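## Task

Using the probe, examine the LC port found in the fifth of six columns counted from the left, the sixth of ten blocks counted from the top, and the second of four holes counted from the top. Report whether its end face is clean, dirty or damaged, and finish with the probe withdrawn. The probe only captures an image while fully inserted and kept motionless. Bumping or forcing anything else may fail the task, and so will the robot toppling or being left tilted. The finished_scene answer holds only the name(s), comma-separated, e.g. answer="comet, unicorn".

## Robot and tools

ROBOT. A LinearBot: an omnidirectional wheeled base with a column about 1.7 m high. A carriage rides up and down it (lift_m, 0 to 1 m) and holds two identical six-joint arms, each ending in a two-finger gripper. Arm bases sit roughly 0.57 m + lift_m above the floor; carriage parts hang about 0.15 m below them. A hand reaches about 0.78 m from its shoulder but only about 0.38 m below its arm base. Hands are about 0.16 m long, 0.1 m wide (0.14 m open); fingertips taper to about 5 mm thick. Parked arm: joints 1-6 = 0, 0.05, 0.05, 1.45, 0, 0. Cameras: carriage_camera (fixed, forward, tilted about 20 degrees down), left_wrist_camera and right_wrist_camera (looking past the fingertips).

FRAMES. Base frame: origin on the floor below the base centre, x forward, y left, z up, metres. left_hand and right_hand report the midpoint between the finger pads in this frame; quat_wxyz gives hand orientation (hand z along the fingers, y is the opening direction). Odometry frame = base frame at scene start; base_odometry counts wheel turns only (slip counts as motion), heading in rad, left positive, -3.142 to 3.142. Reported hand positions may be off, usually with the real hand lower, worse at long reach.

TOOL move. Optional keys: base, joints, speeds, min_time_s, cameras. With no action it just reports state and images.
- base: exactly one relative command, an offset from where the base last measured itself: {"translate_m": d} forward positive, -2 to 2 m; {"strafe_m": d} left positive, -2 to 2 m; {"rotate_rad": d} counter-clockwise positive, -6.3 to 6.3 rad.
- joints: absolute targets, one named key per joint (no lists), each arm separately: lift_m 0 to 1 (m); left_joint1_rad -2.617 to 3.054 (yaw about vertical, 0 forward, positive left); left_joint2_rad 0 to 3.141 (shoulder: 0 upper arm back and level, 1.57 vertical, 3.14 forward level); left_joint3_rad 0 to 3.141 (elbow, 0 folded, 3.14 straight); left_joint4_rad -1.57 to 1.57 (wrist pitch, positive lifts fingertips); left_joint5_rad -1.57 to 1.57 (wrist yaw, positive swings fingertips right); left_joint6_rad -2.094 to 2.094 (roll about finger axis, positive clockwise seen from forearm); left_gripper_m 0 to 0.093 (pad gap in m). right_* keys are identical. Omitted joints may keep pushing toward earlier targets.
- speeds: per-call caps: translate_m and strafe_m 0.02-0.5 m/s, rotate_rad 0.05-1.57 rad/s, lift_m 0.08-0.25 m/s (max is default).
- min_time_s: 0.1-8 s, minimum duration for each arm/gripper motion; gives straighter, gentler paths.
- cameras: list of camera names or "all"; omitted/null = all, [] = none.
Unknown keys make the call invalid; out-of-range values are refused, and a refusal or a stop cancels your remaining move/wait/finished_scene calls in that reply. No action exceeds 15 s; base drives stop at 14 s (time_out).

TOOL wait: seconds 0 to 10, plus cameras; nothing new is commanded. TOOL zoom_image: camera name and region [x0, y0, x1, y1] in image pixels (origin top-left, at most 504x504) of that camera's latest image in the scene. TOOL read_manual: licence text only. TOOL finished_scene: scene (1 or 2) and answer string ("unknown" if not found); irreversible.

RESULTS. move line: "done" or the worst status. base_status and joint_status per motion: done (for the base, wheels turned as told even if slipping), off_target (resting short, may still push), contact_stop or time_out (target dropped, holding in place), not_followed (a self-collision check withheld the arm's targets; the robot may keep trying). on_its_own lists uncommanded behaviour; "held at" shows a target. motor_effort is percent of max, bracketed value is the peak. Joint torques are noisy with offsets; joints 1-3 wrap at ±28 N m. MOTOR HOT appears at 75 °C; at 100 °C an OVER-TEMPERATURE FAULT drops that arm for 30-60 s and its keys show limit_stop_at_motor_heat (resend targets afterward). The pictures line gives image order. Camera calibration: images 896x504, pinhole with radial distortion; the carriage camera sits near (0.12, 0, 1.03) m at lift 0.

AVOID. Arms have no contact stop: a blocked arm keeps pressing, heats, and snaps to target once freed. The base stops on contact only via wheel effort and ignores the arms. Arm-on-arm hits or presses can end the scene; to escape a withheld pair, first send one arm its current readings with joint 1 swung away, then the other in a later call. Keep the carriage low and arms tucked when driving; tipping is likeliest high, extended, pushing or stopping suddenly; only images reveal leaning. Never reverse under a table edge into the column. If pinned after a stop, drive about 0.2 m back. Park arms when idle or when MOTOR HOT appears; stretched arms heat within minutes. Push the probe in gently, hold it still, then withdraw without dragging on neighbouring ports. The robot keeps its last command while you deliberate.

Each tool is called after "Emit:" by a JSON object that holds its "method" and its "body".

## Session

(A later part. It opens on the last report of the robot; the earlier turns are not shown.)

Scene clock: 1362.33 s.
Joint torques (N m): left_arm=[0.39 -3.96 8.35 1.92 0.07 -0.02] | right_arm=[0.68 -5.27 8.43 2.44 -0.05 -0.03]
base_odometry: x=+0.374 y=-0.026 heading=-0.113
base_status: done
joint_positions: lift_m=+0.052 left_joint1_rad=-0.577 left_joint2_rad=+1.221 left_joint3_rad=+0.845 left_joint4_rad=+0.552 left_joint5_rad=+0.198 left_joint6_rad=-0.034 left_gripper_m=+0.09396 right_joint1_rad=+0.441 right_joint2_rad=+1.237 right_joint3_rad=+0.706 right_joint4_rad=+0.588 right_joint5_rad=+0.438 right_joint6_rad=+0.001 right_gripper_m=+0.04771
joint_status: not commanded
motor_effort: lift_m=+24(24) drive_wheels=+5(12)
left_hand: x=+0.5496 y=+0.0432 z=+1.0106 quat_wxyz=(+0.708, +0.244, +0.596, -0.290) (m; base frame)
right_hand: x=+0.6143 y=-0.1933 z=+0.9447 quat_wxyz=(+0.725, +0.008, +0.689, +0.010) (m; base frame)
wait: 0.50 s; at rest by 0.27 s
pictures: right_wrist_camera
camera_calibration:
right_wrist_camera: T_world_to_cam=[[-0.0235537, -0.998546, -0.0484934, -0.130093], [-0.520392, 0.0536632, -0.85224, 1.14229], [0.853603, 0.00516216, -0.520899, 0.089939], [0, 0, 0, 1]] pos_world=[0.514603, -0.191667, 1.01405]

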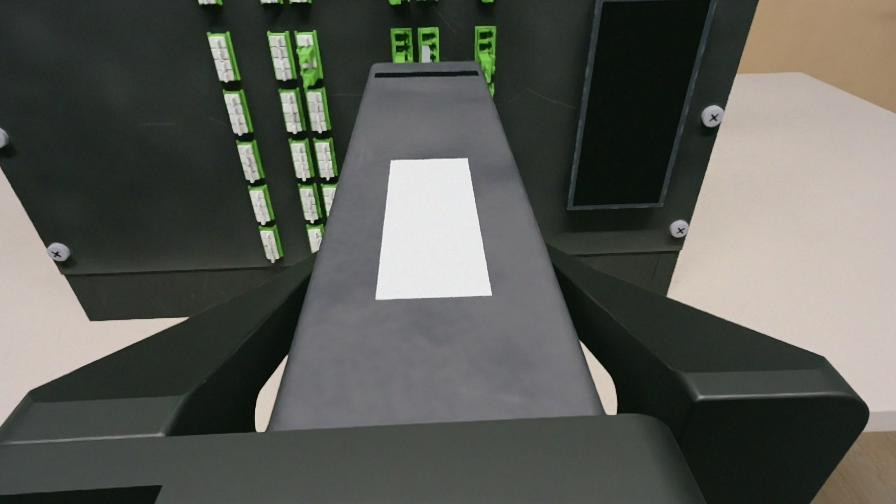

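Emit:
{"method": "move", "body": {"joints": {"lift_m": 0.0512, "right_joint5_rad": 0.445}, "min_time_s": 0.5, "cameras": []}}

Emit:
{"method": "wait", "body": {"seconds": 0.3, "cameras": ["right_wrist_camera"]}}

Emit:
{"method": "zoom_image", "body": {"camera": "right_wrist_camera", "region": [404, 18, 440, 64]}}

Scene clock: 1377.53 s.
Joint torques (N m): left_arm=[0.4 -3.95 8.31 1.96 0.09 -0.01] | right_arm=[0.69 -5.27 8.36 2.43 0.04 -0.03]
move: done
base_odometry: x=+0.374 y=-0.026 heading=-0.113
base_status: not commanded
joint_positions: lift_m=+0.051 left_joint1_rad=-0.577 left_joint2_rad=+1.221 left_joint3_rad=+0.845 left_joint4_rad=+0.552 left_joint5_rad=+0.198 left_joint6_rad=-0.034 left_gripper_m=+0.09396 right_joint1_rad=+0.441 right_joint2_rad=+1.237 right_joint3_rad=+0.706 right_joint4_rad=+0.588 right_joint5_rad=+0.438 right_joint6_rad=+0.001 right_gripper_m=+0.04771
joint_status: all done
motor_effort: lift_m=+23(23) drive_wheels=+5(5)
left_hand: x=+0.5496 y=+0.0432 z=+1.0101 quat_wxyz=(+0.708, +0.244, +0.596, -0.290) (m; base frame)
right_hand: x=+0.6143 y=-0.1933 z=+0.9442 quat_wxyz=(+0.725, +0.008, +0.688, +0.010) (m; base frame)
pictures: none
No camera images: "cameras" was empty.

Scene clock: 1377.83 s.
Joint torques (N m): left_arm=[0.43 -4.05 8.39 1.97 0.07 -0.01] | right_arm=[0.68 -5.24 8.38 2.42 0.04 -0.03]
base_odometry: x=+0.374 y=-0.026 heading=-0.113
base_status: not commanded
joint_positions: lift_m=+0.051 left_joint1_rad=-0.577 left_joint2_rad=+1.221 left_joint3_rad=+0.845 left_joint4_rad=+0.552 left_joint5_rad=+0.198 left_joint6_rad=-0.034 left_gripper_m=+0.09396 right_joint1_rad=+0.441 right_joint2_rad=+1.237 right_joint3_rad=+0.706 right_joint4_rad=+0.588 right_joint5_rad=+0.438 right_joint6_rad=+0.001 right_gripper_m=+0.04771
joint_status: all done
motor_effort: lift_m=+23(23) drive_wheels=+5(5)
left_hand: x=+0.5496 y=+0.0432 z=+1.0101 quat_wxyz=(+0.708, +0.244, +0.596, -0.290) (m; base frame)
right_hand: x=+0.6143 y=-0.1933 z=+0.9442 quat_wxyz=(+0.725, +0.008, +0.688, +0.010) (m; base frame)
wait: 0.30 s; at rest by 0.27 s
pictures: right_wrist_camera
camera_calibration:
right_wrist_camera: T_world_to_cam=[[-0.0235901, -0.99854, -0.0485894, -0.130105], [-0.520081, 0.053766, -0.852423, 1.14183], [0.853791, 0.00516164, -0.52059, 0.0892159], [0, 0, 0, 1]] pos_world=[0.514604, -0.191767, 1.01345]

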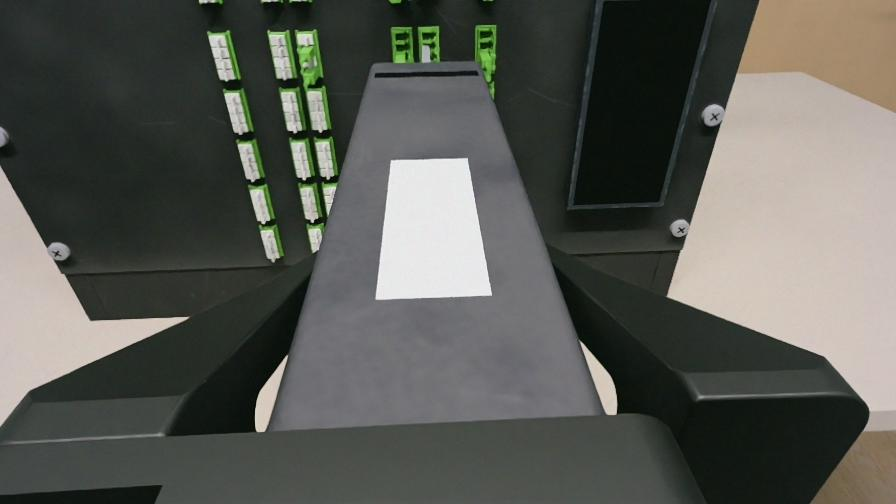

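Scaled by 10.957 from the camera's 896x504 image, which has a finer 1280x720 frame.

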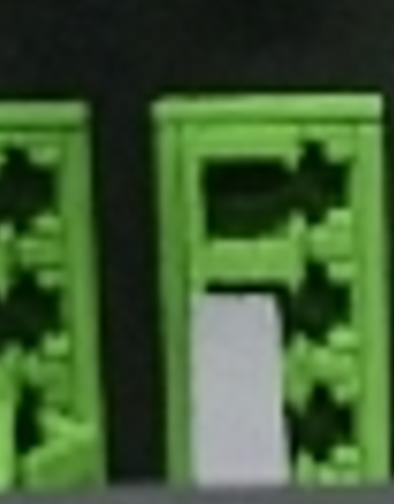

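Emit:
{"method": "move", "body": {"joints": {"right_joint5_rad": 0.456}, "min_time_s": 0.5, "cameras": []}}

Emit:
{"method": "wait", "body": {"seconds": 0.3, "cameras": ["right_wrist_camera"]}}

Emit:
{"method": "zoom_image", "body": {"camera": "right_wrist_camera", "region": [404, 18, 440, 64]}}

Scene clock: 1384.73 s.
Joint torques (N m): left_arm=[0.43 -4.05 8.35 1.96 0.09 -0.01] | right_arm=[0.66 -5.29 8.38 2.42 0.09 -0.03]
move: done
base_odometry: x=+0.374 y=-0.026 heading=-0.113
base_status: not commanded
joint_positions: lift_m=+0.051 left_joint1_rad=-0.577 left_joint2_rad=+1.221 left_joint3_rad=+0.845 left_joint4_rad=+0.552 left_joint5_rad=+0.198 left_joint6_rad=-0.034 left_gripper_m=+0.09396 right_joint1_rad=+0.441 right_joint2_rad=+1.237 right_joint3_rad=+0.706 right_joint4_rad=+0.588 right_joint5_rad=+0.443 right_joint6_rad=+0.001 right_gripper_m=+0.04771
joint_status: all done
motor_effort: lift_m=+23(23) drive_wheels=+5(5)
left_hand: x=+0.5496 y=+0.0432 z=+1.0101 quat_wxyz=(+0.708, +0.244, +0.596, -0.290) (m; base frame)
right_hand: x=+0.6143 y=-0.1940 z=+0.9442 quat_wxyz=(+0.725, +0.010, +0.689, +0.008) (m; base frame)
pictures: none
No camera images: "cameras" was empty.

Scene clock: 1385.03 s.
Joint torques (N m): left_arm=[0.39 -3.99 8.35 1.98 0.08 0] | right_arm=[0.66 -5.24 8.4 2.42 0.11 -0.03]
base_odometry: x=+0.374 y=-0.026 heading=-0.113
base_status: not commanded
joint_positions: lift_m=+0.051 left_joint1_rad=-0.577 left_joint2_rad=+1.221 left_joint3_rad=+0.845 left_joint4_rad=+0.552 left_joint5_rad=+0.198 left_joint6_rad=-0.034 left_gripper_m=+0.09396 right_joint1_rad=+0.441 right_joint2_rad=+1.237 right_joint3_rad=+0.706 right_joint4_rad=+0.588 right_joint5_rad=+0.443 right_joint6_rad=+0.001 right_gripper_m=+0.04771
joint_status: all done
motor_effort: lift_m=+23(23) drive_wheels=+5(5)
left_hand: x=+0.5496 y=+0.0432 z=+1.0101 quat_wxyz=(+0.708, +0.244, +0.596, -0.290) (m; base frame)
right_hand: x=+0.6143 y=-0.1941 z=+0.9442 quat_wxyz=(+0.725, +0.010, +0.689, +0.008) (m; base frame)
wait: 0.30 s; at rest by 0.27 s
pictures: right_wrist_camera
camera_calibration:
right_wrist_camera: T_world_to_cam=[[-0.0284671, -0.9984, -0.0488614, -0.127599], [-0.519935, 0.0565377, -0.852333, 1.14222], [0.853731, 0.00114136, -0.520713, 0.0885859], [0, 0, 0, 1]] pos_world=[0.514622, -0.192075, 1.01345]

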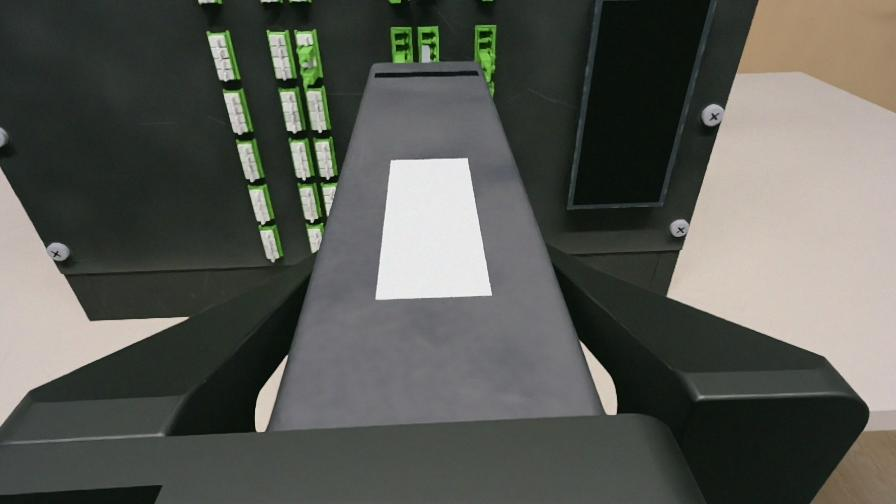

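Scaled by 10.957 from the camera's 896x504 image, which has a finer 1280x720 frame.

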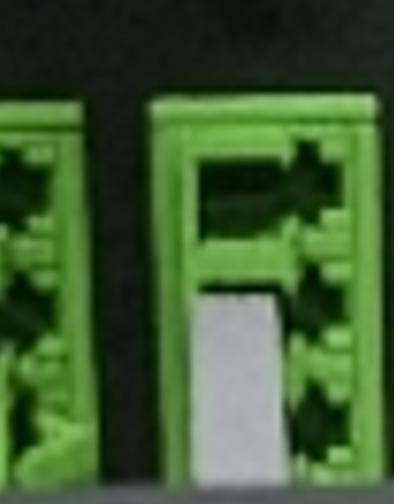

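Emit:
{"method": "move", "body": {"joints": {"right_joint5_rad": 0.459}, "min_time_s": 0.5, "cameras": []}}

Emit:
{"method": "wait", "body": {"seconds": 0.3, "cameras": ["right_wrist_camera"]}}

Emit:
{"method": "zoom_image", "body": {"camera": "right_wrist_camera", "region": [404, 18, 440, 64]}}

Scene clock: 1392.87 s.
Joint torques (N m): left_arm=[0.31 -4.01 8.31 1.95 0.08 0] | right_arm=[0.65 -5.27 8.4 2.42 0.11 -0.03]
move: done
base_odometry: x=+0.374 y=-0.026 heading=-0.113
base_status: not commanded
joint_positions: lift_m=+0.051 left_joint1_rad=-0.577 left_joint2_rad=+1.221 left_joint3_rad=+0.845 left_joint4_rad=+0.552 left_joint5_rad=+0.198 left_joint6_rad=-0.034 left_gripper_m=+0.09396 right_joint1_rad=+0.441 right_joint2_rad=+1.237 right_joint3_rad=+0.706 right_joint4_rad=+0.588 right_joint5_rad=+0.446 right_joint6_rad=+0.001 right_gripper_m=+0.04771
joint_status: all done
motor_effort: lift_m=+23(23) drive_wheels=+5(5)
left_hand: x=+0.5496 y=+0.0432 z=+1.0101 quat_wxyz=(+0.708, +0.244, +0.596, -0.290) (m; base frame)
right_hand: x=+0.6143 y=-0.1946 z=+0.9441 quat_wxyz=(+0.725, +0.011, +0.689, +0.007) (m; base frame)
pictures: none
No camera images: "cameras" was empty.

Scene clock: 1393.17 s.
Joint torques (N m): left_arm=[0.4 -4.01 8.32 1.96 0.07 -0.01] | right_arm=[0.68 -5.27 8.39 2.42 0.1 -0.03]
base_odometry: x=+0.374 y=-0.026 heading=-0.113
base_status: not commanded
joint_positions: lift_m=+0.051 left_joint1_rad=-0.577 left_joint2_rad=+1.221 left_joint3_rad=+0.845 left_joint4_rad=+0.552 left_joint5_rad=+0.198 left_joint6_rad=-0.034 left_gripper_m=+0.09396 right_joint1_rad=+0.441 right_joint2_rad=+1.237 right_joint3_rad=+0.706 right_joint4_rad=+0.588 right_joint5_rad=+0.446 right_joint6_rad=+0.001 right_gripper_m=+0.04771
joint_status: all done
motor_effort: lift_m=+23(23) drive_wheels=+5(5)
left_hand: x=+0.5496 y=+0.0432 z=+1.0101 quat_wxyz=(+0.708, +0.244, +0.596, -0.290) (m; base frame)
right_hand: x=+0.6143 y=-0.1946 z=+0.9441 quat_wxyz=(+0.725, +0.011, +0.689, +0.007) (m; base frame)
wait: 0.30 s; at rest by 0.27 s
pictures: right_wrist_camera
camera_calibration:
right_wrist_camera: T_world_to_cam=[[-0.0315468, -0.998296, -0.0490822, -0.126074], [-0.519846, 0.05833, -0.852267, 1.14248], [0.853678, -0.00137116, -0.5208, 0.0882099], [0, 0, 0, 1]] pos_world=[0.514633, -0.192379, 1.01345]

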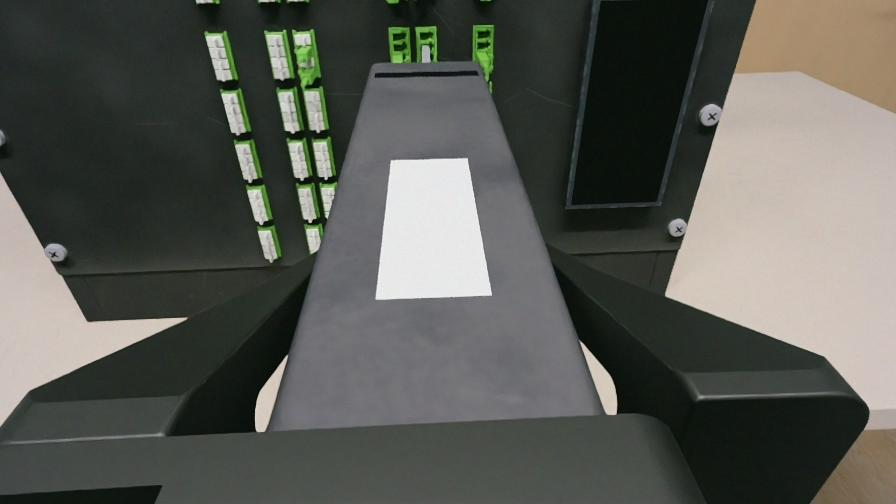

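Scaled by 10.957 from the camera's 896x504 image, which has a finer 1280x720 frame.

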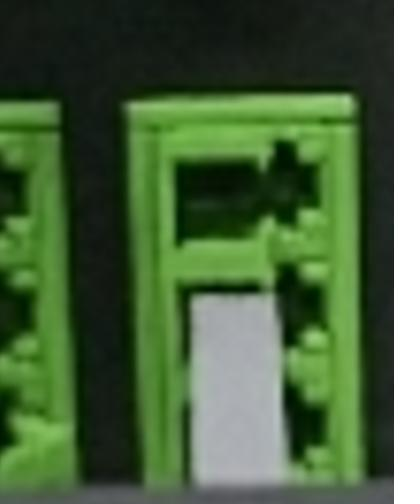

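Emit:
{"method": "move", "body": {"base": {"translate_m": 0.003}, "speeds": {"translate_m": 0.02}, "cameras": []}}

Emit:
{"method": "wait", "body": {"seconds": 0.5, "cameras": ["right_wrist_camera"]}}

Emit:
{"method": "zoom_image", "body": {"camera": "right_wrist_camera", "region": [404, 18, 440, 64]}}

Scene clock: 1398.10 s.
Joint torques (N m): left_arm=[0.36 -4.08 8.39 1.95 0.09 0] | right_arm=[-0.32 -5.03 8.36 2.43 -0.11 -0.02]
move: done
base_odometry: x=+0.377 y=-0.027 heading=-0.113
base_status: done
joint_positions: lift_m=+0.051 left_joint1_rad=-0.577 left_joint2_rad=+1.221 left_joint3_rad=+0.845 left_joint4_rad=+0.552 left_joint5_rad=+0.198 left_joint6_rad=-0.034 left_gripper_m=+0.09396 right_joint1_rad=+0.452 right_joint2_rad=+1.235 right_joint3_rad=+0.706 right_joint4_rad=+0.586 right_joint5_rad=+0.468 right_joint6_rad=+0.001 right_gripper_m=+0.04771
joint_status: not commanded
motor_effort: lift_m=+23(23) drive_wheels=+6(11)
left_hand: x=+0.5496 y=+0.0432 z=+1.0101 quat_wxyz=(+0.708, +0.244, +0.596, -0.290) (m; base frame)
right_hand: x=+0.6128 y=-0.1942 z=+0.9443 quat_wxyz=(+0.725, +0.015, +0.689, +0.004) (m; base frame)
pictures: none
No camera images: "cameras" was empty.

Scene clock: 1398.60 s.
Joint torques (N m): left_arm=[0.42 -3.97 8.32 1.97 0.07 -0.01] | right_arm=[-0.34 -5.03 8.38 2.43 -0.12 -0.02]
base_odometry: x=+0.377 y=-0.027 heading=-0.113
base_status: done
joint_positions: lift_m=+0.051 left_joint1_rad=-0.577 left_joint2_rad=+1.221 left_joint3_rad=+0.845 left_joint4_rad=+0.552 left_joint5_rad=+0.198 left_joint6_rad=-0.034 left_gripper_m=+0.09396 right_joint1_rad=+0.452 right_joint2_rad=+1.235 right_joint3_rad=+0.706 right_joint4_rad=+0.586 right_joint5_rad=+0.468 right_joint6_rad=+0.001 right_gripper_m=+0.04771
joint_status: not commanded
motor_effort: lift_m=+23(23) drive_wheels=+6(11)
left_hand: x=+0.5496 y=+0.0432 z=+1.0101 quat_wxyz=(+0.708, +0.244, +0.596, -0.290) (m; base frame)
right_hand: x=+0.6128 y=-0.1942 z=+0.9443 quat_wxyz=(+0.725, +0.015, +0.689, +0.004) (m; base frame)
wait: 0.50 s; at rest by 0.27 s
pictures: right_wrist_camera
camera_calibration:
right_wrist_camera: T_world_to_cam=[[-0.0426214, -0.99784, -0.0499864, -0.117942], [-0.519844, 0.0648748, -0.851794, 1.14258], [0.853197, -0.0103195, -0.521486, 0.0887977], [0, 0, 0, 1]] pos_world=[0.513172, -0.190896, 1.01365]

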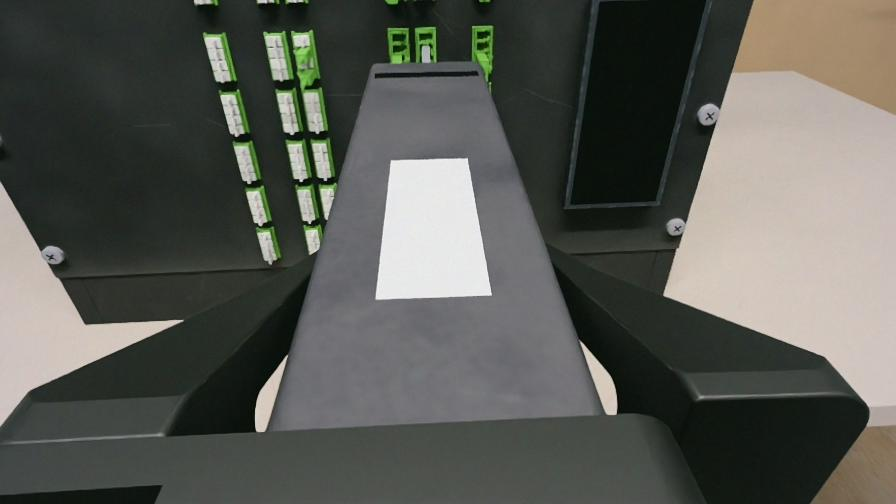

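Scaled by 10.957 from the camera's 896x504 image, which has a finer 1280x720 frame.

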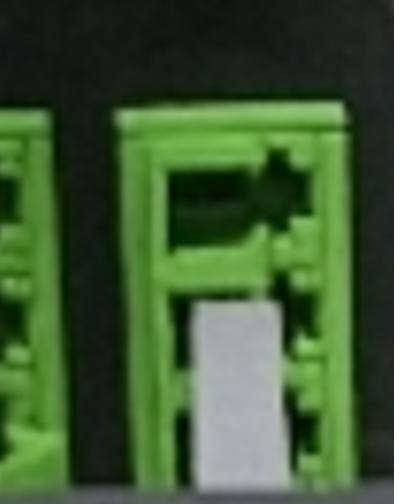

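Emit:
{"method": "zoom_image", "body": {"camera": "right_wrist_camera", "region": [412, 26, 440, 64]}}

Scaled by 13.263 from the camera's 896x504 image, which has a finer 1280x720 frame.

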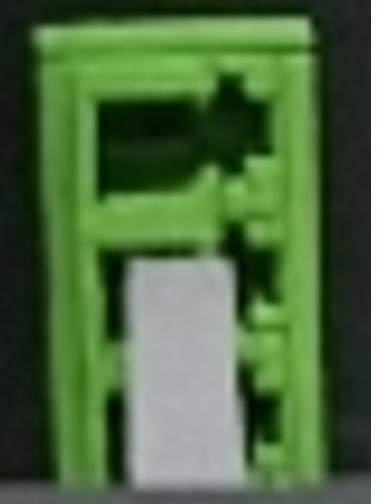

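Emit:
{"method": "move", "body": {"base": {"translate_m": -0.003}, "speeds": {"translate_m": 0.02}, "cameras": []}}

Emit:
{"method": "wait", "body": {"seconds": 0.5, "cameras": ["right_wrist_camera"]}}

Emit:
{"method": "zoom_image", "body": {"camera": "right_wrist_camera", "region": [404, 18, 440, 64]}}

Scene clock: 1445.93 s.
Joint torques (N m): left_arm=[0.32 -4.07 8.28 1.97 0.08 0.01] | right_arm=[-0.34 -5.03 8.39 2.43 -0.13 -0.03]
move: done
base_odometry: x=+0.374 y=-0.026 heading=-0.113
base_status: done
joint_positions: lift_m=+0.051 left_joint1_rad=-0.577 left_joint2_rad=+1.221 left_joint3_rad=+0.845 left_joint4_rad=+0.552 left_joint5_rad=+0.198 left_joint6_rad=-0.034 left_gripper_m=+0.09396 right_joint1_rad=+0.452 right_joint2_rad=+1.235 right_joint3_rad=+0.706 right_joint4_rad=+0.587 right_joint5_rad=+0.468 right_joint6_rad=+0.001 right_gripper_m=+0.04771
joint_status: not commanded
motor_effort: lift_m=+23(23) drive_wheels=+3(10)
left_hand: x=+0.5496 y=+0.0432 z=+1.0100 quat_wxyz=(+0.708, +0.244, +0.596, -0.290) (m; base frame)
right_hand: x=+0.6128 y=-0.1942 z=+0.9443 quat_wxyz=(+0.725, +0.015, +0.689, +0.004) (m; base frame)
pictures: none
No camera images: "cameras" was empty.

Scene clock: 1446.43 s.
Joint torques (N m): left_arm=[0.47 -4.07 8.35 1.97 0.08 -0.02] | right_arm=[-0.29 -4.98 8.39 2.43 -0.12 -0.03]
base_odometry: x=+0.374 y=-0.026 heading=-0.113
base_status: done
joint_positions: lift_m=+0.051 left_joint1_rad=-0.577 left_joint2_rad=+1.221 left_joint3_rad=+0.845 left_joint4_rad=+0.552 left_joint5_rad=+0.198 left_joint6_rad=-0.034 left_gripper_m=+0.09396 right_joint1_rad=+0.452 right_joint2_rad=+1.235 right_joint3_rad=+0.706 right_joint4_rad=+0.587 right_joint5_rad=+0.468 right_joint6_rad=+0.001 right_gripper_m=+0.04771
joint_status: not commanded
motor_effort: lift_m=+23(23) drive_wheels=+0(10)
left_hand: x=+0.5496 y=+0.0432 z=+1.0100 quat_wxyz=(+0.708, +0.244, +0.596, -0.290) (m; base frame)
right_hand: x=+0.6128 y=-0.1942 z=+0.9443 quat_wxyz=(+0.725, +0.015, +0.689, +0.004) (m; base frame)
wait: 0.50 s; at rest by 0.27 s
pictures: right_wrist_camera
camera_calibration:
right_wrist_camera: T_world_to_cam=[[-0.0425745, -0.997834, -0.0501379, -0.117807], [-0.519609, 0.0649767, -0.85193, 1.1427], [0.853343, -0.0102184, -0.52125, 0.0885552], [0, 0, 0, 1]] pos_world=[0.513173, -0.190895, 1.01375]

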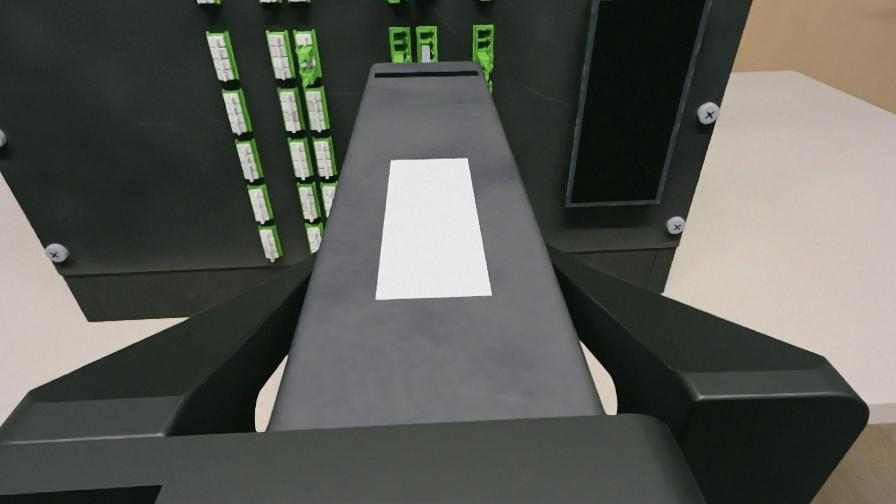

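Scaled by 10.957 from the camera's 896x504 image, which has a finer 1280x720 frame.

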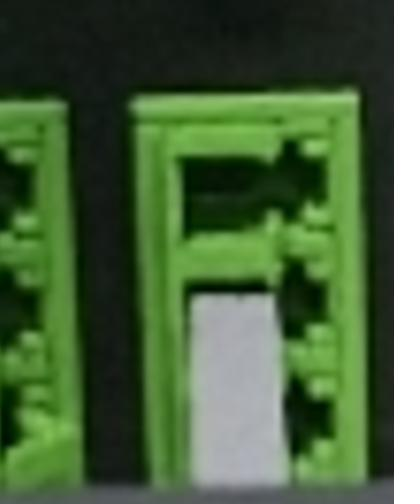

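Emit:
{"method": "move", "body": {"base": {"translate_m": 0.002}, "speeds": {"translate_m": 0.02}, "cameras": []}}

Emit:
{"method": "wait", "body": {"seconds": 0.5, "cameras": ["right_wrist_camera"]}}

Emit:
{"method": "zoom_image", "body": {"camera": "right_wrist_camera", "region": [404, 18, 440, 64]}}

Scene clock: 1460.50 s.
Joint torques (N m): left_arm=[0.36 -3.97 8.36 1.96 0.06 -0.01] | right_arm=[-0.36 -5.01 8.35 2.44 -0.11 -0.03]
move: done
base_odometry: x=+0.376 y=-0.026 heading=-0.113
base_status: done
joint_positions: lift_m=+0.051 left_joint1_rad=-0.577 left_joint2_rad=+1.221 left_joint3_rad=+0.845 left_joint4_rad=+0.552 left_joint5_rad=+0.198 left_joint6_rad=-0.034 left_gripper_m=+0.09396 right_joint1_rad=+0.452 right_joint2_rad=+1.235 right_joint3_rad=+0.706 right_joint4_rad=+0.587 right_joint5_rad=+0.468 right_joint6_rad=+0.001 right_gripper_m=+0.04771
joint_status: not commanded
motor_effort: lift_m=+23(23) drive_wheels=+2(13)
left_hand: x=+0.5496 y=+0.0432 z=+1.0100 quat_wxyz=(+0.708, +0.244, +0.596, -0.290) (m; base frame)
right_hand: x=+0.6128 y=-0.1941 z=+0.9443 quat_wxyz=(+0.725, +0.015, +0.689, +0.004) (m; base frame)
pictures: none
No camera images: "cameras" was empty.

Scene clock: 1461.00 s.
Joint torques (N m): left_arm=[0.32 -3.95 8.31 1.94 0.08 -0.01] | right_arm=[-0.32 -5.08 8.39 2.44 -0.12 -0.03]
base_odometry: x=+0.376 y=-0.026 heading=-0.113
base_status: done
joint_positions: lift_m=+0.051 left_joint1_rad=-0.577 left_joint2_rad=+1.221 left_joint3_rad=+0.845 left_joint4_rad=+0.552 left_joint5_rad=+0.198 left_joint6_rad=-0.034 left_gripper_m=+0.09396 right_joint1_rad=+0.452 right_joint2_rad=+1.235 right_joint3_rad=+0.706 right_joint4_rad=+0.587 right_joint5_rad=+0.468 right_joint6_rad=+0.001 right_gripper_m=+0.04771
joint_status: not commanded
motor_effort: lift_m=+23(23) drive_wheels=+2(13)
left_hand: x=+0.5496 y=+0.0432 z=+1.0100 quat_wxyz=(+0.708, +0.244, +0.596, -0.290) (m; base frame)
right_hand: x=+0.6128 y=-0.1941 z=+0.9443 quat_wxyz=(+0.725, +0.015, +0.689, +0.004) (m; base frame)
wait: 0.50 s; at rest by 0.27 s
pictures: right_wrist_camera
camera_calibration:
right_wrist_camera: T_world_to_cam=[[-0.0422113, -0.99785, -0.0501269, -0.118007], [-0.519565, 0.0647775, -0.851972, 1.14268], [0.853388, -0.00991869, -0.521182, 0.0885219], [0, 0, 0, 1]] pos_world=[0.513172, -0.190895, 1.01375]

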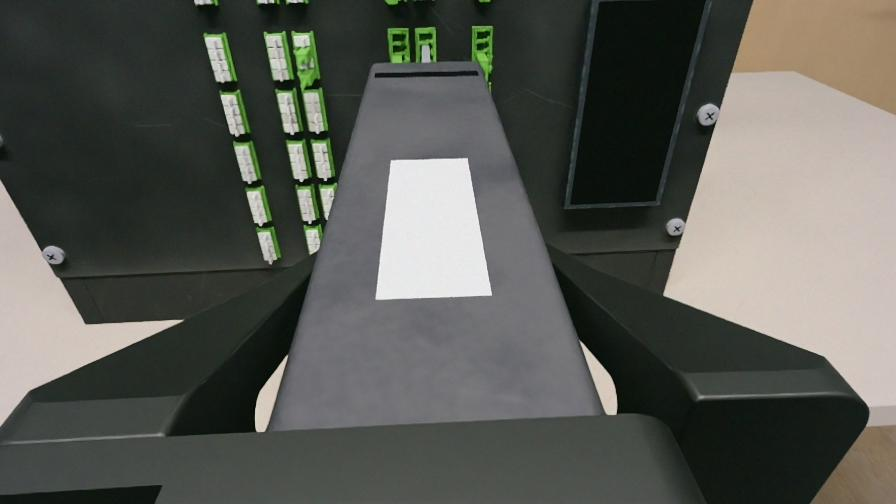

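Scaled by 10.957 from the camera's 896x504 image, which has a finer 1280x720 frame.

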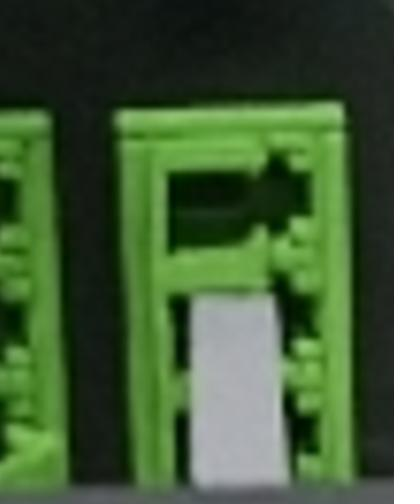

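Emit:
{"method": "move", "body": {"joints": {"lift_m": 0.0506, "right_joint5_rad": 0.453}, "min_time_s": 0.5, "cameras": []}}

Emit:
{"method": "wait", "body": {"seconds": 0.3, "cameras": ["right_wrist_camera"]}}

Emit:
{"method": "zoom_image", "body": {"camera": "right_wrist_camera", "region": [404, 18, 440, 64]}}

Scene clock: 1477.90 s.
Joint torques (N m): left_arm=[0.36 -4.01 8.34 1.95 0.09 -0.02] | right_arm=[-0.32 -5.01 8.38 2.42 -0.15 -0.03]
move: done
base_odometry: x=+0.376 y=-0.026 heading=-0.113
base_status: not commanded
joint_positions: lift_m=+0.051 left_joint1_rad=-0.577 left_joint2_rad=+1.221 left_joint3_rad=+0.845 left_joint4_rad=+0.552 left_joint5_rad=+0.198 left_joint6_rad=-0.034 left_gripper_m=+0.09396 right_joint1_rad=+0.452 right_joint2_rad=+1.235 right_joint3_rad=+0.706 right_joint4_rad=+0.587 right_joint5_rad=+0.466 right_joint6_rad=+0.001 right_gripper_m=+0.04771
joint_status: all done
motor_effort: lift_m=+22(23) drive_wheels=+2(2)
left_hand: x=+0.5496 y=+0.0432 z=+1.0094 quat_wxyz=(+0.708, +0.244, +0.596, -0.290) (m; base frame)
right_hand: x=+0.6128 y=-0.1938 z=+0.9439 quat_wxyz=(+0.725, +0.015, +0.689, +0.004) (m; base frame)
pictures: none
No camera images: "cameras" was empty.

Scene clock: 1478.20 s.
Joint torques (N m): left_arm=[0.38 -4.05 8.29 1.96 0.08 0] | right_arm=[-0.34 -5.05 8.39 2.43 -0.15 -0.03]
base_odometry: x=+0.376 y=-0.026 heading=-0.113
base_status: not commanded
joint_positions: lift_m=+0.051 left_joint1_rad=-0.577 left_joint2_rad=+1.221 left_joint3_rad=+0.845 left_joint4_rad=+0.552 left_joint5_rad=+0.198 left_joint6_rad=-0.034 left_gripper_m=+0.09396 right_joint1_rad=+0.452 right_joint2_rad=+1.235 right_joint3_rad=+0.706 right_joint4_rad=+0.587 right_joint5_rad=+0.466 right_joint6_rad=+0.001 right_gripper_m=+0.04771
joint_status: all done
motor_effort: lift_m=+22(23) drive_wheels=+2(2)
left_hand: x=+0.5496 y=+0.0432 z=+1.0094 quat_wxyz=(+0.708, +0.244, +0.596, -0.290) (m; base frame)
right_hand: x=+0.6128 y=-0.1937 z=+0.9439 quat_wxyz=(+0.725, +0.014, +0.689, +0.005) (m; base frame)
wait: 0.30 s; at rest by 0.27 s
pictures: right_wrist_camera
camera_calibration:
right_wrist_camera: T_world_to_cam=[[-0.039861, -0.997945, -0.0501736, -0.119009], [-0.519392, 0.0635904, -0.852167, 1.14207], [0.853606, -0.0079085, -0.520859, 0.0882994], [0, 0, 0, 1]] pos_world=[0.513064, -0.190691, 1.01325]

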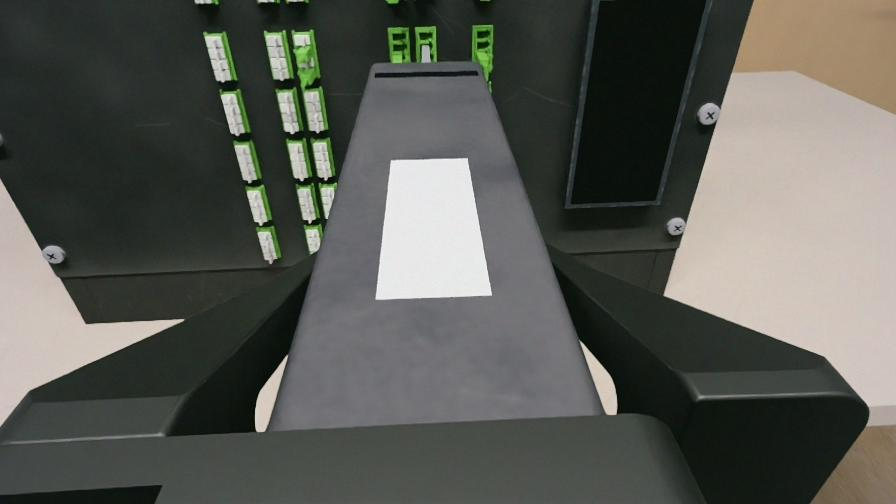

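Scaled by 10.957 from the camera's 896x504 image, which has a finer 1280x720 frame.

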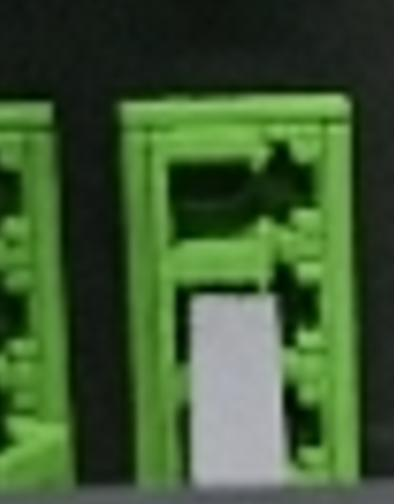

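Emit:
{"method": "move", "body": {"joints": {"right_joint5_rad": 0.4515}, "min_time_s": 0.5, "cameras": []}}

Emit:
{"method": "wait", "body": {"seconds": 0.3, "cameras": ["right_wrist_camera"]}}

Emit:
{"method": "zoom_image", "body": {"camera": "right_wrist_camera", "region": [412, 26, 440, 64]}}

Scene clock: 1486.17 s.
Joint torques (N m): left_arm=[0.35 -4.1 8.25 1.96 0.08 0] | right_arm=[-0.35 -5.03 8.39 2.42 -0.16 -0.03]
move: done
base_odometry: x=+0.376 y=-0.026 heading=-0.113
base_status: not commanded
joint_positions: lift_m=+0.051 left_joint1_rad=-0.577 left_joint2_rad=+1.221 left_joint3_rad=+0.845 left_joint4_rad=+0.552 left_joint5_rad=+0.198 left_joint6_rad=-0.034 left_gripper_m=+0.09396 right_joint1_rad=+0.452 right_joint2_rad=+1.235 right_joint3_rad=+0.706 right_joint4_rad=+0.587 right_joint5_rad=+0.464 right_joint6_rad=+0.001 right_gripper_m=+0.04771
joint_status: all done
motor_effort: lift_m=+22(23) drive_wheels=+2(2)
left_hand: x=+0.5496 y=+0.0432 z=+1.0094 quat_wxyz=(+0.708, +0.244, +0.596, -0.290) (m; base frame)
right_hand: x=+0.6128 y=-0.1935 z=+0.9439 quat_wxyz=(+0.725, +0.014, +0.689, +0.005) (m; base frame)
pictures: none
No camera images: "cameras" was empty.

Scene clock: 1486.47 s.
Joint torques (N m): left_arm=[0.44 -3.97 8.27 1.96 0.08 0] | right_arm=[-0.32 -5.04 8.38 2.43 -0.15 -0.03]
base_odometry: x=+0.376 y=-0.026 heading=-0.113
base_status: not commanded
joint_positions: lift_m=+0.051 left_joint1_rad=-0.577 left_joint2_rad=+1.221 left_joint3_rad=+0.845 left_joint4_rad=+0.552 left_joint5_rad=+0.198 left_joint6_rad=-0.034 left_gripper_m=+0.09396 right_joint1_rad=+0.452 right_joint2_rad=+1.235 right_joint3_rad=+0.706 right_joint4_rad=+0.587 right_joint5_rad=+0.464 right_joint6_rad=+0.001 right_gripper_m=+0.04771
joint_status: all done
motor_effort: lift_m=+23(23) drive_wheels=+2(2)
left_hand: x=+0.5496 y=+0.0432 z=+1.0094 quat_wxyz=(+0.708, +0.244, +0.596, -0.290) (m; base frame)
right_hand: x=+0.6128 y=-0.1935 z=+0.9439 quat_wxyz=(+0.725, +0.014, +0.689, +0.005) (m; base frame)
wait: 0.30 s; at rest by 0.27 s
pictures: right_wrist_camera
camera_calibration:
right_wrist_camera: T_world_to_cam=[[-0.0387811, -0.997989, -0.0501335, -0.119511], [-0.519474, 0.0629943, -0.852161, 1.14198], [0.853606, -0.00700469, -0.520872, 0.0884897], [0, 0, 0, 1]] pos_world=[0.51306, -0.190589, 1.01325]

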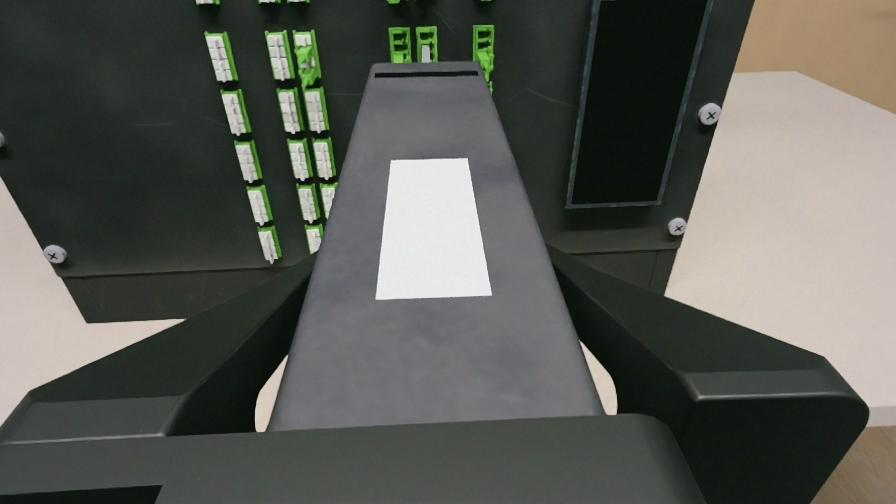

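Scaled by 13.263 from the camera's 896x504 image, which has a finer 1280x720 frame.

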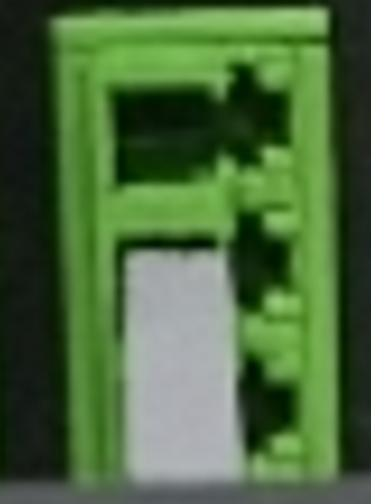

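Emit:
{"method": "move", "body": {"base": {"translate_m": 0.002}, "speeds": {"translate_m": 0.02}, "cameras": []}}

Emit:
{"method": "wait", "body": {"seconds": 0.5, "cameras": ["right_wrist_camera"]}}

Emit:
{"method": "zoom_image", "body": {"camera": "right_wrist_camera", "region": [412, 26, 440, 64]}}

Scene clock: 1494.03 s.
Joint torques (N m): left_arm=[0.38 -4.11 8.24 1.96 0.07 0.01] | right_arm=[-0.35 -5.03 8.38 2.42 -0.15 -0.03]
move: done
base_odometry: x=+0.378 y=-0.027 heading=-0.113
base_status: done
joint_positions: lift_m=+0.051 left_joint1_rad=-0.577 left_joint2_rad=+1.221 left_joint3_rad=+0.845 left_joint4_rad=+0.552 left_joint5_rad=+0.198 left_joint6_rad=-0.034 left_gripper_m=+0.09396 right_joint1_rad=+0.452 right_joint2_rad=+1.235 right_joint3_rad=+0.706 right_joint4_rad=+0.588 right_joint5_rad=+0.462 right_joint6_rad=+0.001 right_gripper_m=+0.04771
joint_status: not commanded
motor_effort: lift_m=+22(23) drive_wheels=+5(11)
left_hand: x=+0.5496 y=+0.0432 z=+1.0095 quat_wxyz=(+0.708, +0.244, +0.596, -0.290) (m; base frame)
right_hand: x=+0.6128 y=-0.1932 z=+0.9441 quat_wxyz=(+0.725, +0.013, +0.688, +0.006) (m; base frame)
pictures: none
No camera images: "cameras" was empty.

Scene clock: 1494.53 s.
Joint torques (N m): left_arm=[0.39 -4.01 8.36 1.98 0.07 -0.02] | right_arm=[-0.35 -5.05 8.39 2.42 -0.13 -0.03]
base_odometry: x=+0.378 y=-0.027 heading=-0.113
base_status: done
joint_positions: lift_m=+0.051 left_joint1_rad=-0.577 left_joint2_rad=+1.221 left_joint3_rad=+0.845 left_joint4_rad=+0.552 left_joint5_rad=+0.198 left_joint6_rad=-0.034 left_gripper_m=+0.09396 right_joint1_rad=+0.452 right_joint2_rad=+1.235 right_joint3_rad=+0.706 right_joint4_rad=+0.588 right_joint5_rad=+0.462 right_joint6_rad=+0.001 right_gripper_m=+0.04771
joint_status: not commanded
motor_effort: lift_m=+22(23) drive_wheels=+5(11)
left_hand: x=+0.5496 y=+0.0432 z=+1.0095 quat_wxyz=(+0.708, +0.244, +0.596, -0.290) (m; base frame)
right_hand: x=+0.6128 y=-0.1932 z=+0.9441 quat_wxyz=(+0.725, +0.013, +0.688, +0.006) (m; base frame)
wait: 0.50 s; at rest by 0.27 s
pictures: right_wrist_camera
camera_calibration:
right_wrist_camera: T_world_to_cam=[[-0.0364314, -0.998064, -0.0504127, -0.120339], [-0.518981, 0.0620058, -0.852534, 1.142], [0.854009, -0.00489578, -0.520235, 0.0880987], [0, 0, 0, 1]] pos_world=[0.513053, -0.190485, 1.01335]

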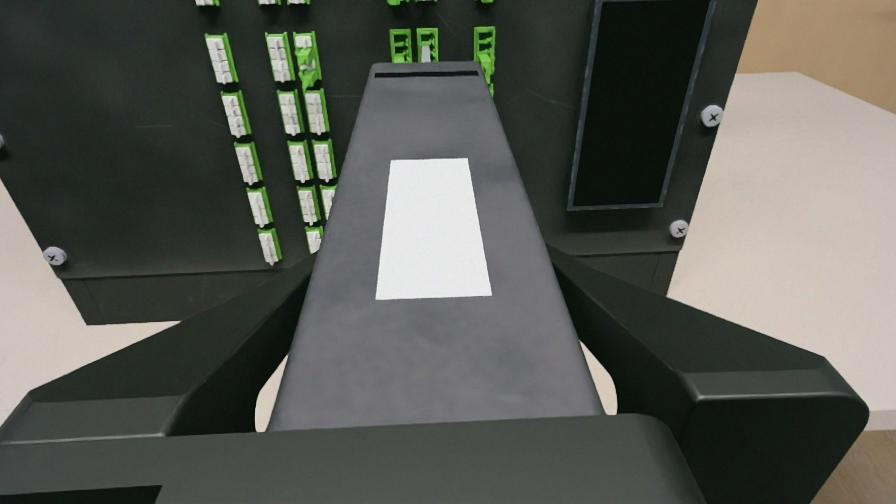

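Scaled by 13.263 from the camera's 896x504 image, which has a finer 1280x720 frame.

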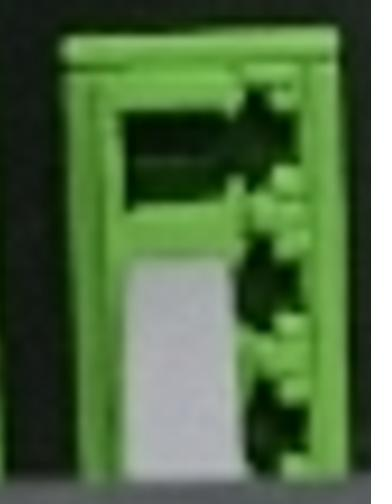

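Emit:
{"method": "move", "body": {"base": {"translate_m": 0.002}, "speeds": {"translate_m": 0.02}, "cameras": []}}

Emit:
{"method": "wait", "body": {"seconds": 0.5, "cameras": ["right_wrist_camera"]}}

Emit:
{"method": "zoom_image", "body": {"camera": "right_wrist_camera", "region": [412, 26, 440, 64]}}

Scene clock: 1501.70 s.
Joint torques (N m): left_arm=[0.42 -4.01 8.34 1.96 0.07 -0.01] | right_arm=[-0.31 -5.05 8.38 2.42 -0.13 -0.03]
move: done
base_odometry: x=+0.380 y=-0.027 heading=-0.113
base_status: done
joint_positions: lift_m=+0.051 left_joint1_rad=-0.577 left_joint2_rad=+1.221 left_joint3_rad=+0.845 left_joint4_rad=+0.552 left_joint5_rad=+0.198 left_joint6_rad=-0.034 left_gripper_m=+0.09396 right_joint1_rad=+0.452 right_joint2_rad=+1.235 right_joint3_rad=+0.706 right_joint4_rad=+0.588 right_joint5_rad=+0.462 right_joint6_rad=+0.001 right_gripper_m=+0.04771
joint_status: not commanded
motor_effort: lift_m=+23(23) drive_wheels=+5(16)
left_hand: x=+0.5496 y=+0.0432 z=+1.0094 quat_wxyz=(+0.708, +0.244, +0.596, -0.290) (m; base frame)
right_hand: x=+0.6128 y=-0.1932 z=+0.9441 quat_wxyz=(+0.725, +0.013, +0.688, +0.006) (m; base frame)
pictures: none
No camera images: "cameras" was empty.

Scene clock: 1502.20 s.
Joint torques (N m): left_arm=[0.38 -4 8.39 1.97 0.07 0.01] | right_arm=[-0.34 -5.03 8.36 2.42 -0.14 -0.02]
base_odometry: x=+0.380 y=-0.027 heading=-0.113
base_status: done
joint_positions: lift_m=+0.051 left_joint1_rad=-0.577 left_joint2_rad=+1.221 left_joint3_rad=+0.845 left_joint4_rad=+0.552 left_joint5_rad=+0.198 left_joint6_rad=-0.034 left_gripper_m=+0.09396 right_joint1_rad=+0.452 right_joint2_rad=+1.235 right_joint3_rad=+0.706 right_joint4_rad=+0.588 right_joint5_rad=+0.462 right_joint6_rad=+0.001 right_gripper_m=+0.04771
joint_status: not commanded
motor_effort: lift_m=+22(23) drive_wheels=+5(16)
left_hand: x=+0.5496 y=+0.0432 z=+1.0094 quat_wxyz=(+0.708, +0.244, +0.596, -0.290) (m; base frame)
right_hand: x=+0.6128 y=-0.1932 z=+0.9441 quat_wxyz=(+0.725, +0.013, +0.688, +0.006) (m; base frame)
wait: 0.50 s; at rest by 0.27 s
pictures: right_wrist_camera
camera_calibration:
right_wrist_camera: T_world_to_cam=[[-0.0364314, -0.998064, -0.0504127, -0.120339], [-0.518981, 0.0620058, -0.852534, 1.142], [0.854009, -0.00489578, -0.520235, 0.0880987], [0, 0, 0, 1]] pos_world=[0.513053, -0.190485, 1.01335]

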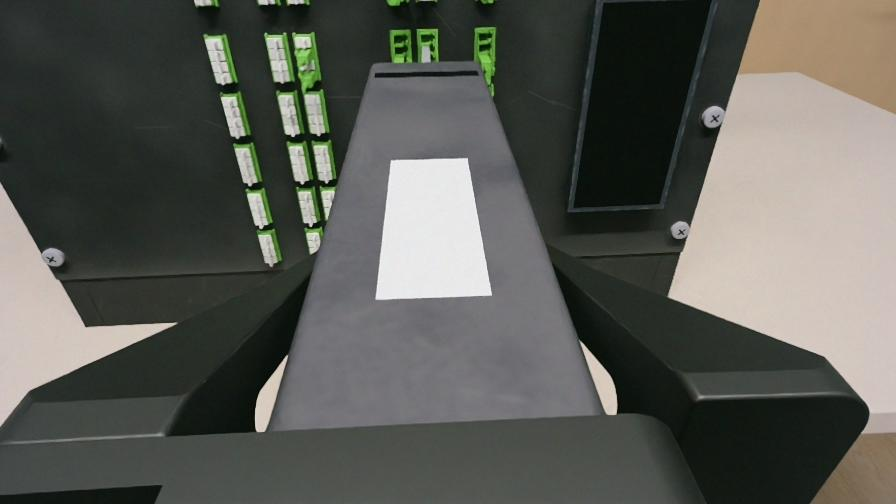

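Scaled by 13.263 from the camera's 896x504 image, which has a finer 1280x720 frame.

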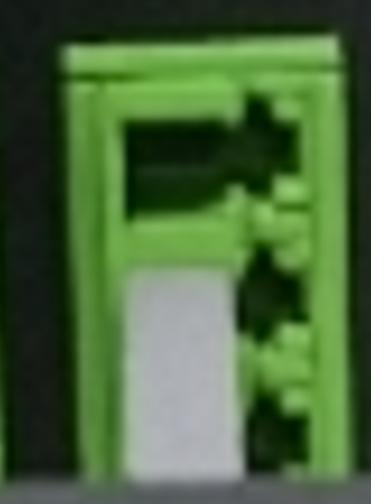

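Emit:
{"method": "move", "body": {"base": {"translate_m": 0.004}, "speeds": {"translate_m": 0.02}, "cameras": []}}

Emit:
{"method": "wait", "body": {"seconds": 0.5, "cameras": ["right_wrist_camera", "left_wrist_camera"]}}

Emit:
{"method": "zoom_image", "body": {"camera": "right_wrist_camera", "region": [412, 26, 440, 64]}}

Scene clock: 1510.47 s.
Joint torques (N m): left_arm=[0.43 -4.03 8.25 1.95 0.06 -0.01] | right_arm=[-0.35 -4.97 8.38 2.42 -0.13 -0.02]
move: done
base_odometry: x=+0.384 y=-0.028 heading=-0.114
base_status: done
joint_positions: lift_m=+0.051 left_joint1_rad=-0.577 left_joint2_rad=+1.221 left_joint3_rad=+0.845 left_joint4_rad=+0.552 left_joint5_rad=+0.198 left_joint6_rad=-0.034 left_gripper_m=+0.09396 right_joint1_rad=+0.452 right_joint2_rad=+1.235 right_joint3_rad=+0.706 right_joint4_rad=+0.588 right_joint5_rad=+0.462 right_joint6_rad=+0.001 right_gripper_m=+0.04771
joint_status: not commanded
motor_effort: lift_m=+22(23) drive_wheels=-2(11)
left_hand: x=+0.5496 y=+0.0432 z=+1.0094 quat_wxyz=(+0.708, +0.244, +0.596, -0.290) (m; base frame)
right_hand: x=+0.6128 y=-0.1932 z=+0.9441 quat_wxyz=(+0.725, +0.013, +0.688, +0.006) (m; base frame)
pictures: none
No camera images: "cameras" was empty.

Scene clock: 1510.97 s.
Joint torques (N m): left_arm=[0.42 -4.04 8.32 1.96 0.1 -0.01] | right_arm=[-0.36 -5.01 8.39 2.42 -0.13 -0.02]
base_odometry: x=+0.384 y=-0.028 heading=-0.114
base_status: done
joint_positions: lift_m=+0.051 left_joint1_rad=-0.577 left_joint2_rad=+1.221 left_joint3_rad=+0.845 left_joint4_rad=+0.552 left_joint5_rad=+0.198 left_joint6_rad=-0.034 left_gripper_m=+0.09396 right_joint1_rad=+0.452 right_joint2_rad=+1.235 right_joint3_rad=+0.706 right_joint4_rad=+0.588 right_joint5_rad=+0.462 right_joint6_rad=+0.001 right_gripper_m=+0.04771
joint_status: not commanded
motor_effort: lift_m=+22(23) drive_wheels=+5(11)
left_hand: x=+0.5496 y=+0.0432 z=+1.0094 quat_wxyz=(+0.708, +0.244, +0.596, -0.290) (m; base frame)
right_hand: x=+0.6128 y=-0.1932 z=+0.9441 quat_wxyz=(+0.725, +0.013, +0.688, +0.006) (m; base frame)
wait: 0.50 s; at rest by 0.27 s
pictures: left_wrist_camera, right_wrist_camera
camera_calibration:
left_wrist_camera: T_world_to_cam=[[-0.715963, -0.696971, 0.0403516, 0.374184], [-0.349089, 0.307349, -0.885253, 1.07156], [0.604594, -0.647895, -0.463355, 0.288914], [0, 0, 0, 1]] pos_world=[0.467295, 0.118639, 1.06737]
right_wrist_camera: T_world_to_cam=[[-0.0364314, -0.998064, -0.0504127, -0.120339], [-0.518981, 0.0620058, -0.852534, 1.142], [0.854009, -0.00489578, -0.520235, 0.0880987], [0, 0, 0, 1]] pos_world=[0.513053, -0.190485, 1.01335]

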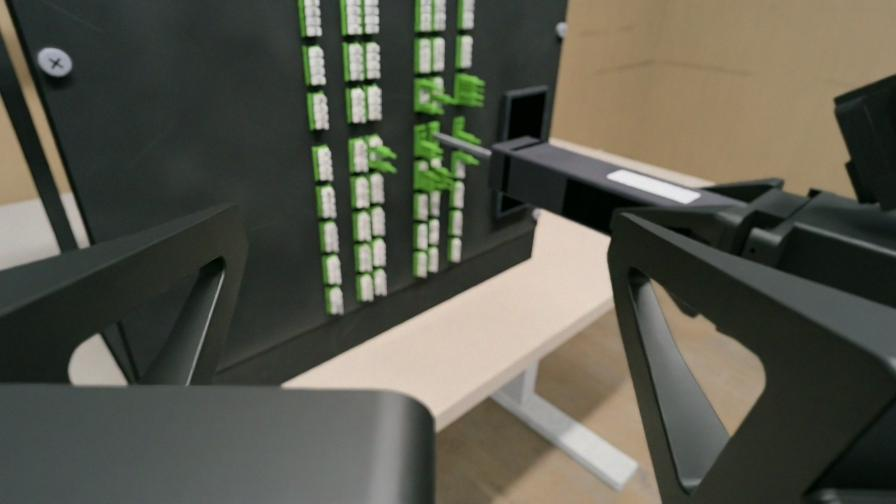

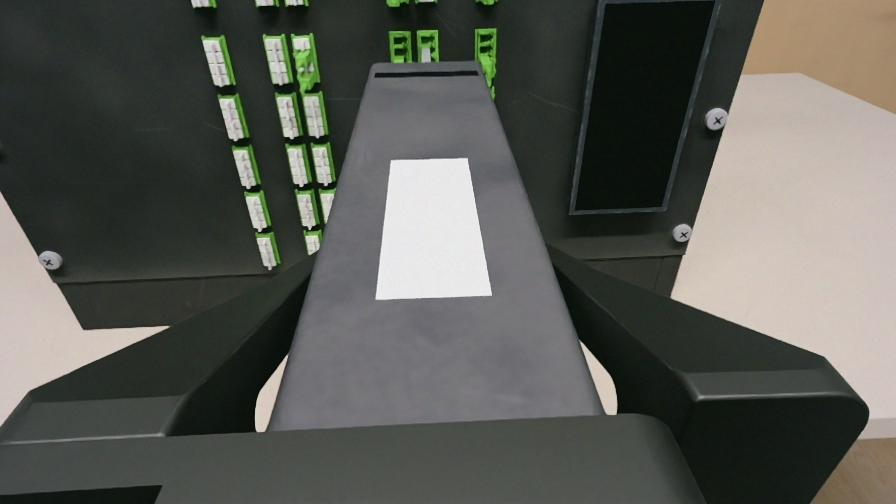

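Scaled by 13.263 from the camera's 896x504 image, which has a finer 1280x720 frame.

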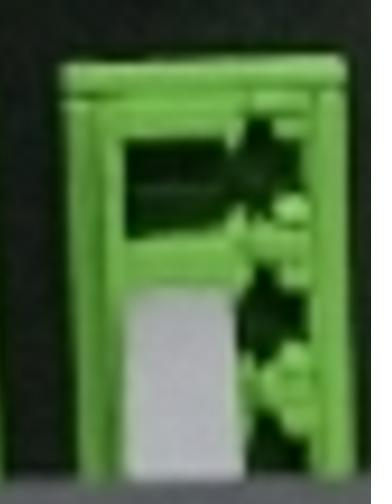

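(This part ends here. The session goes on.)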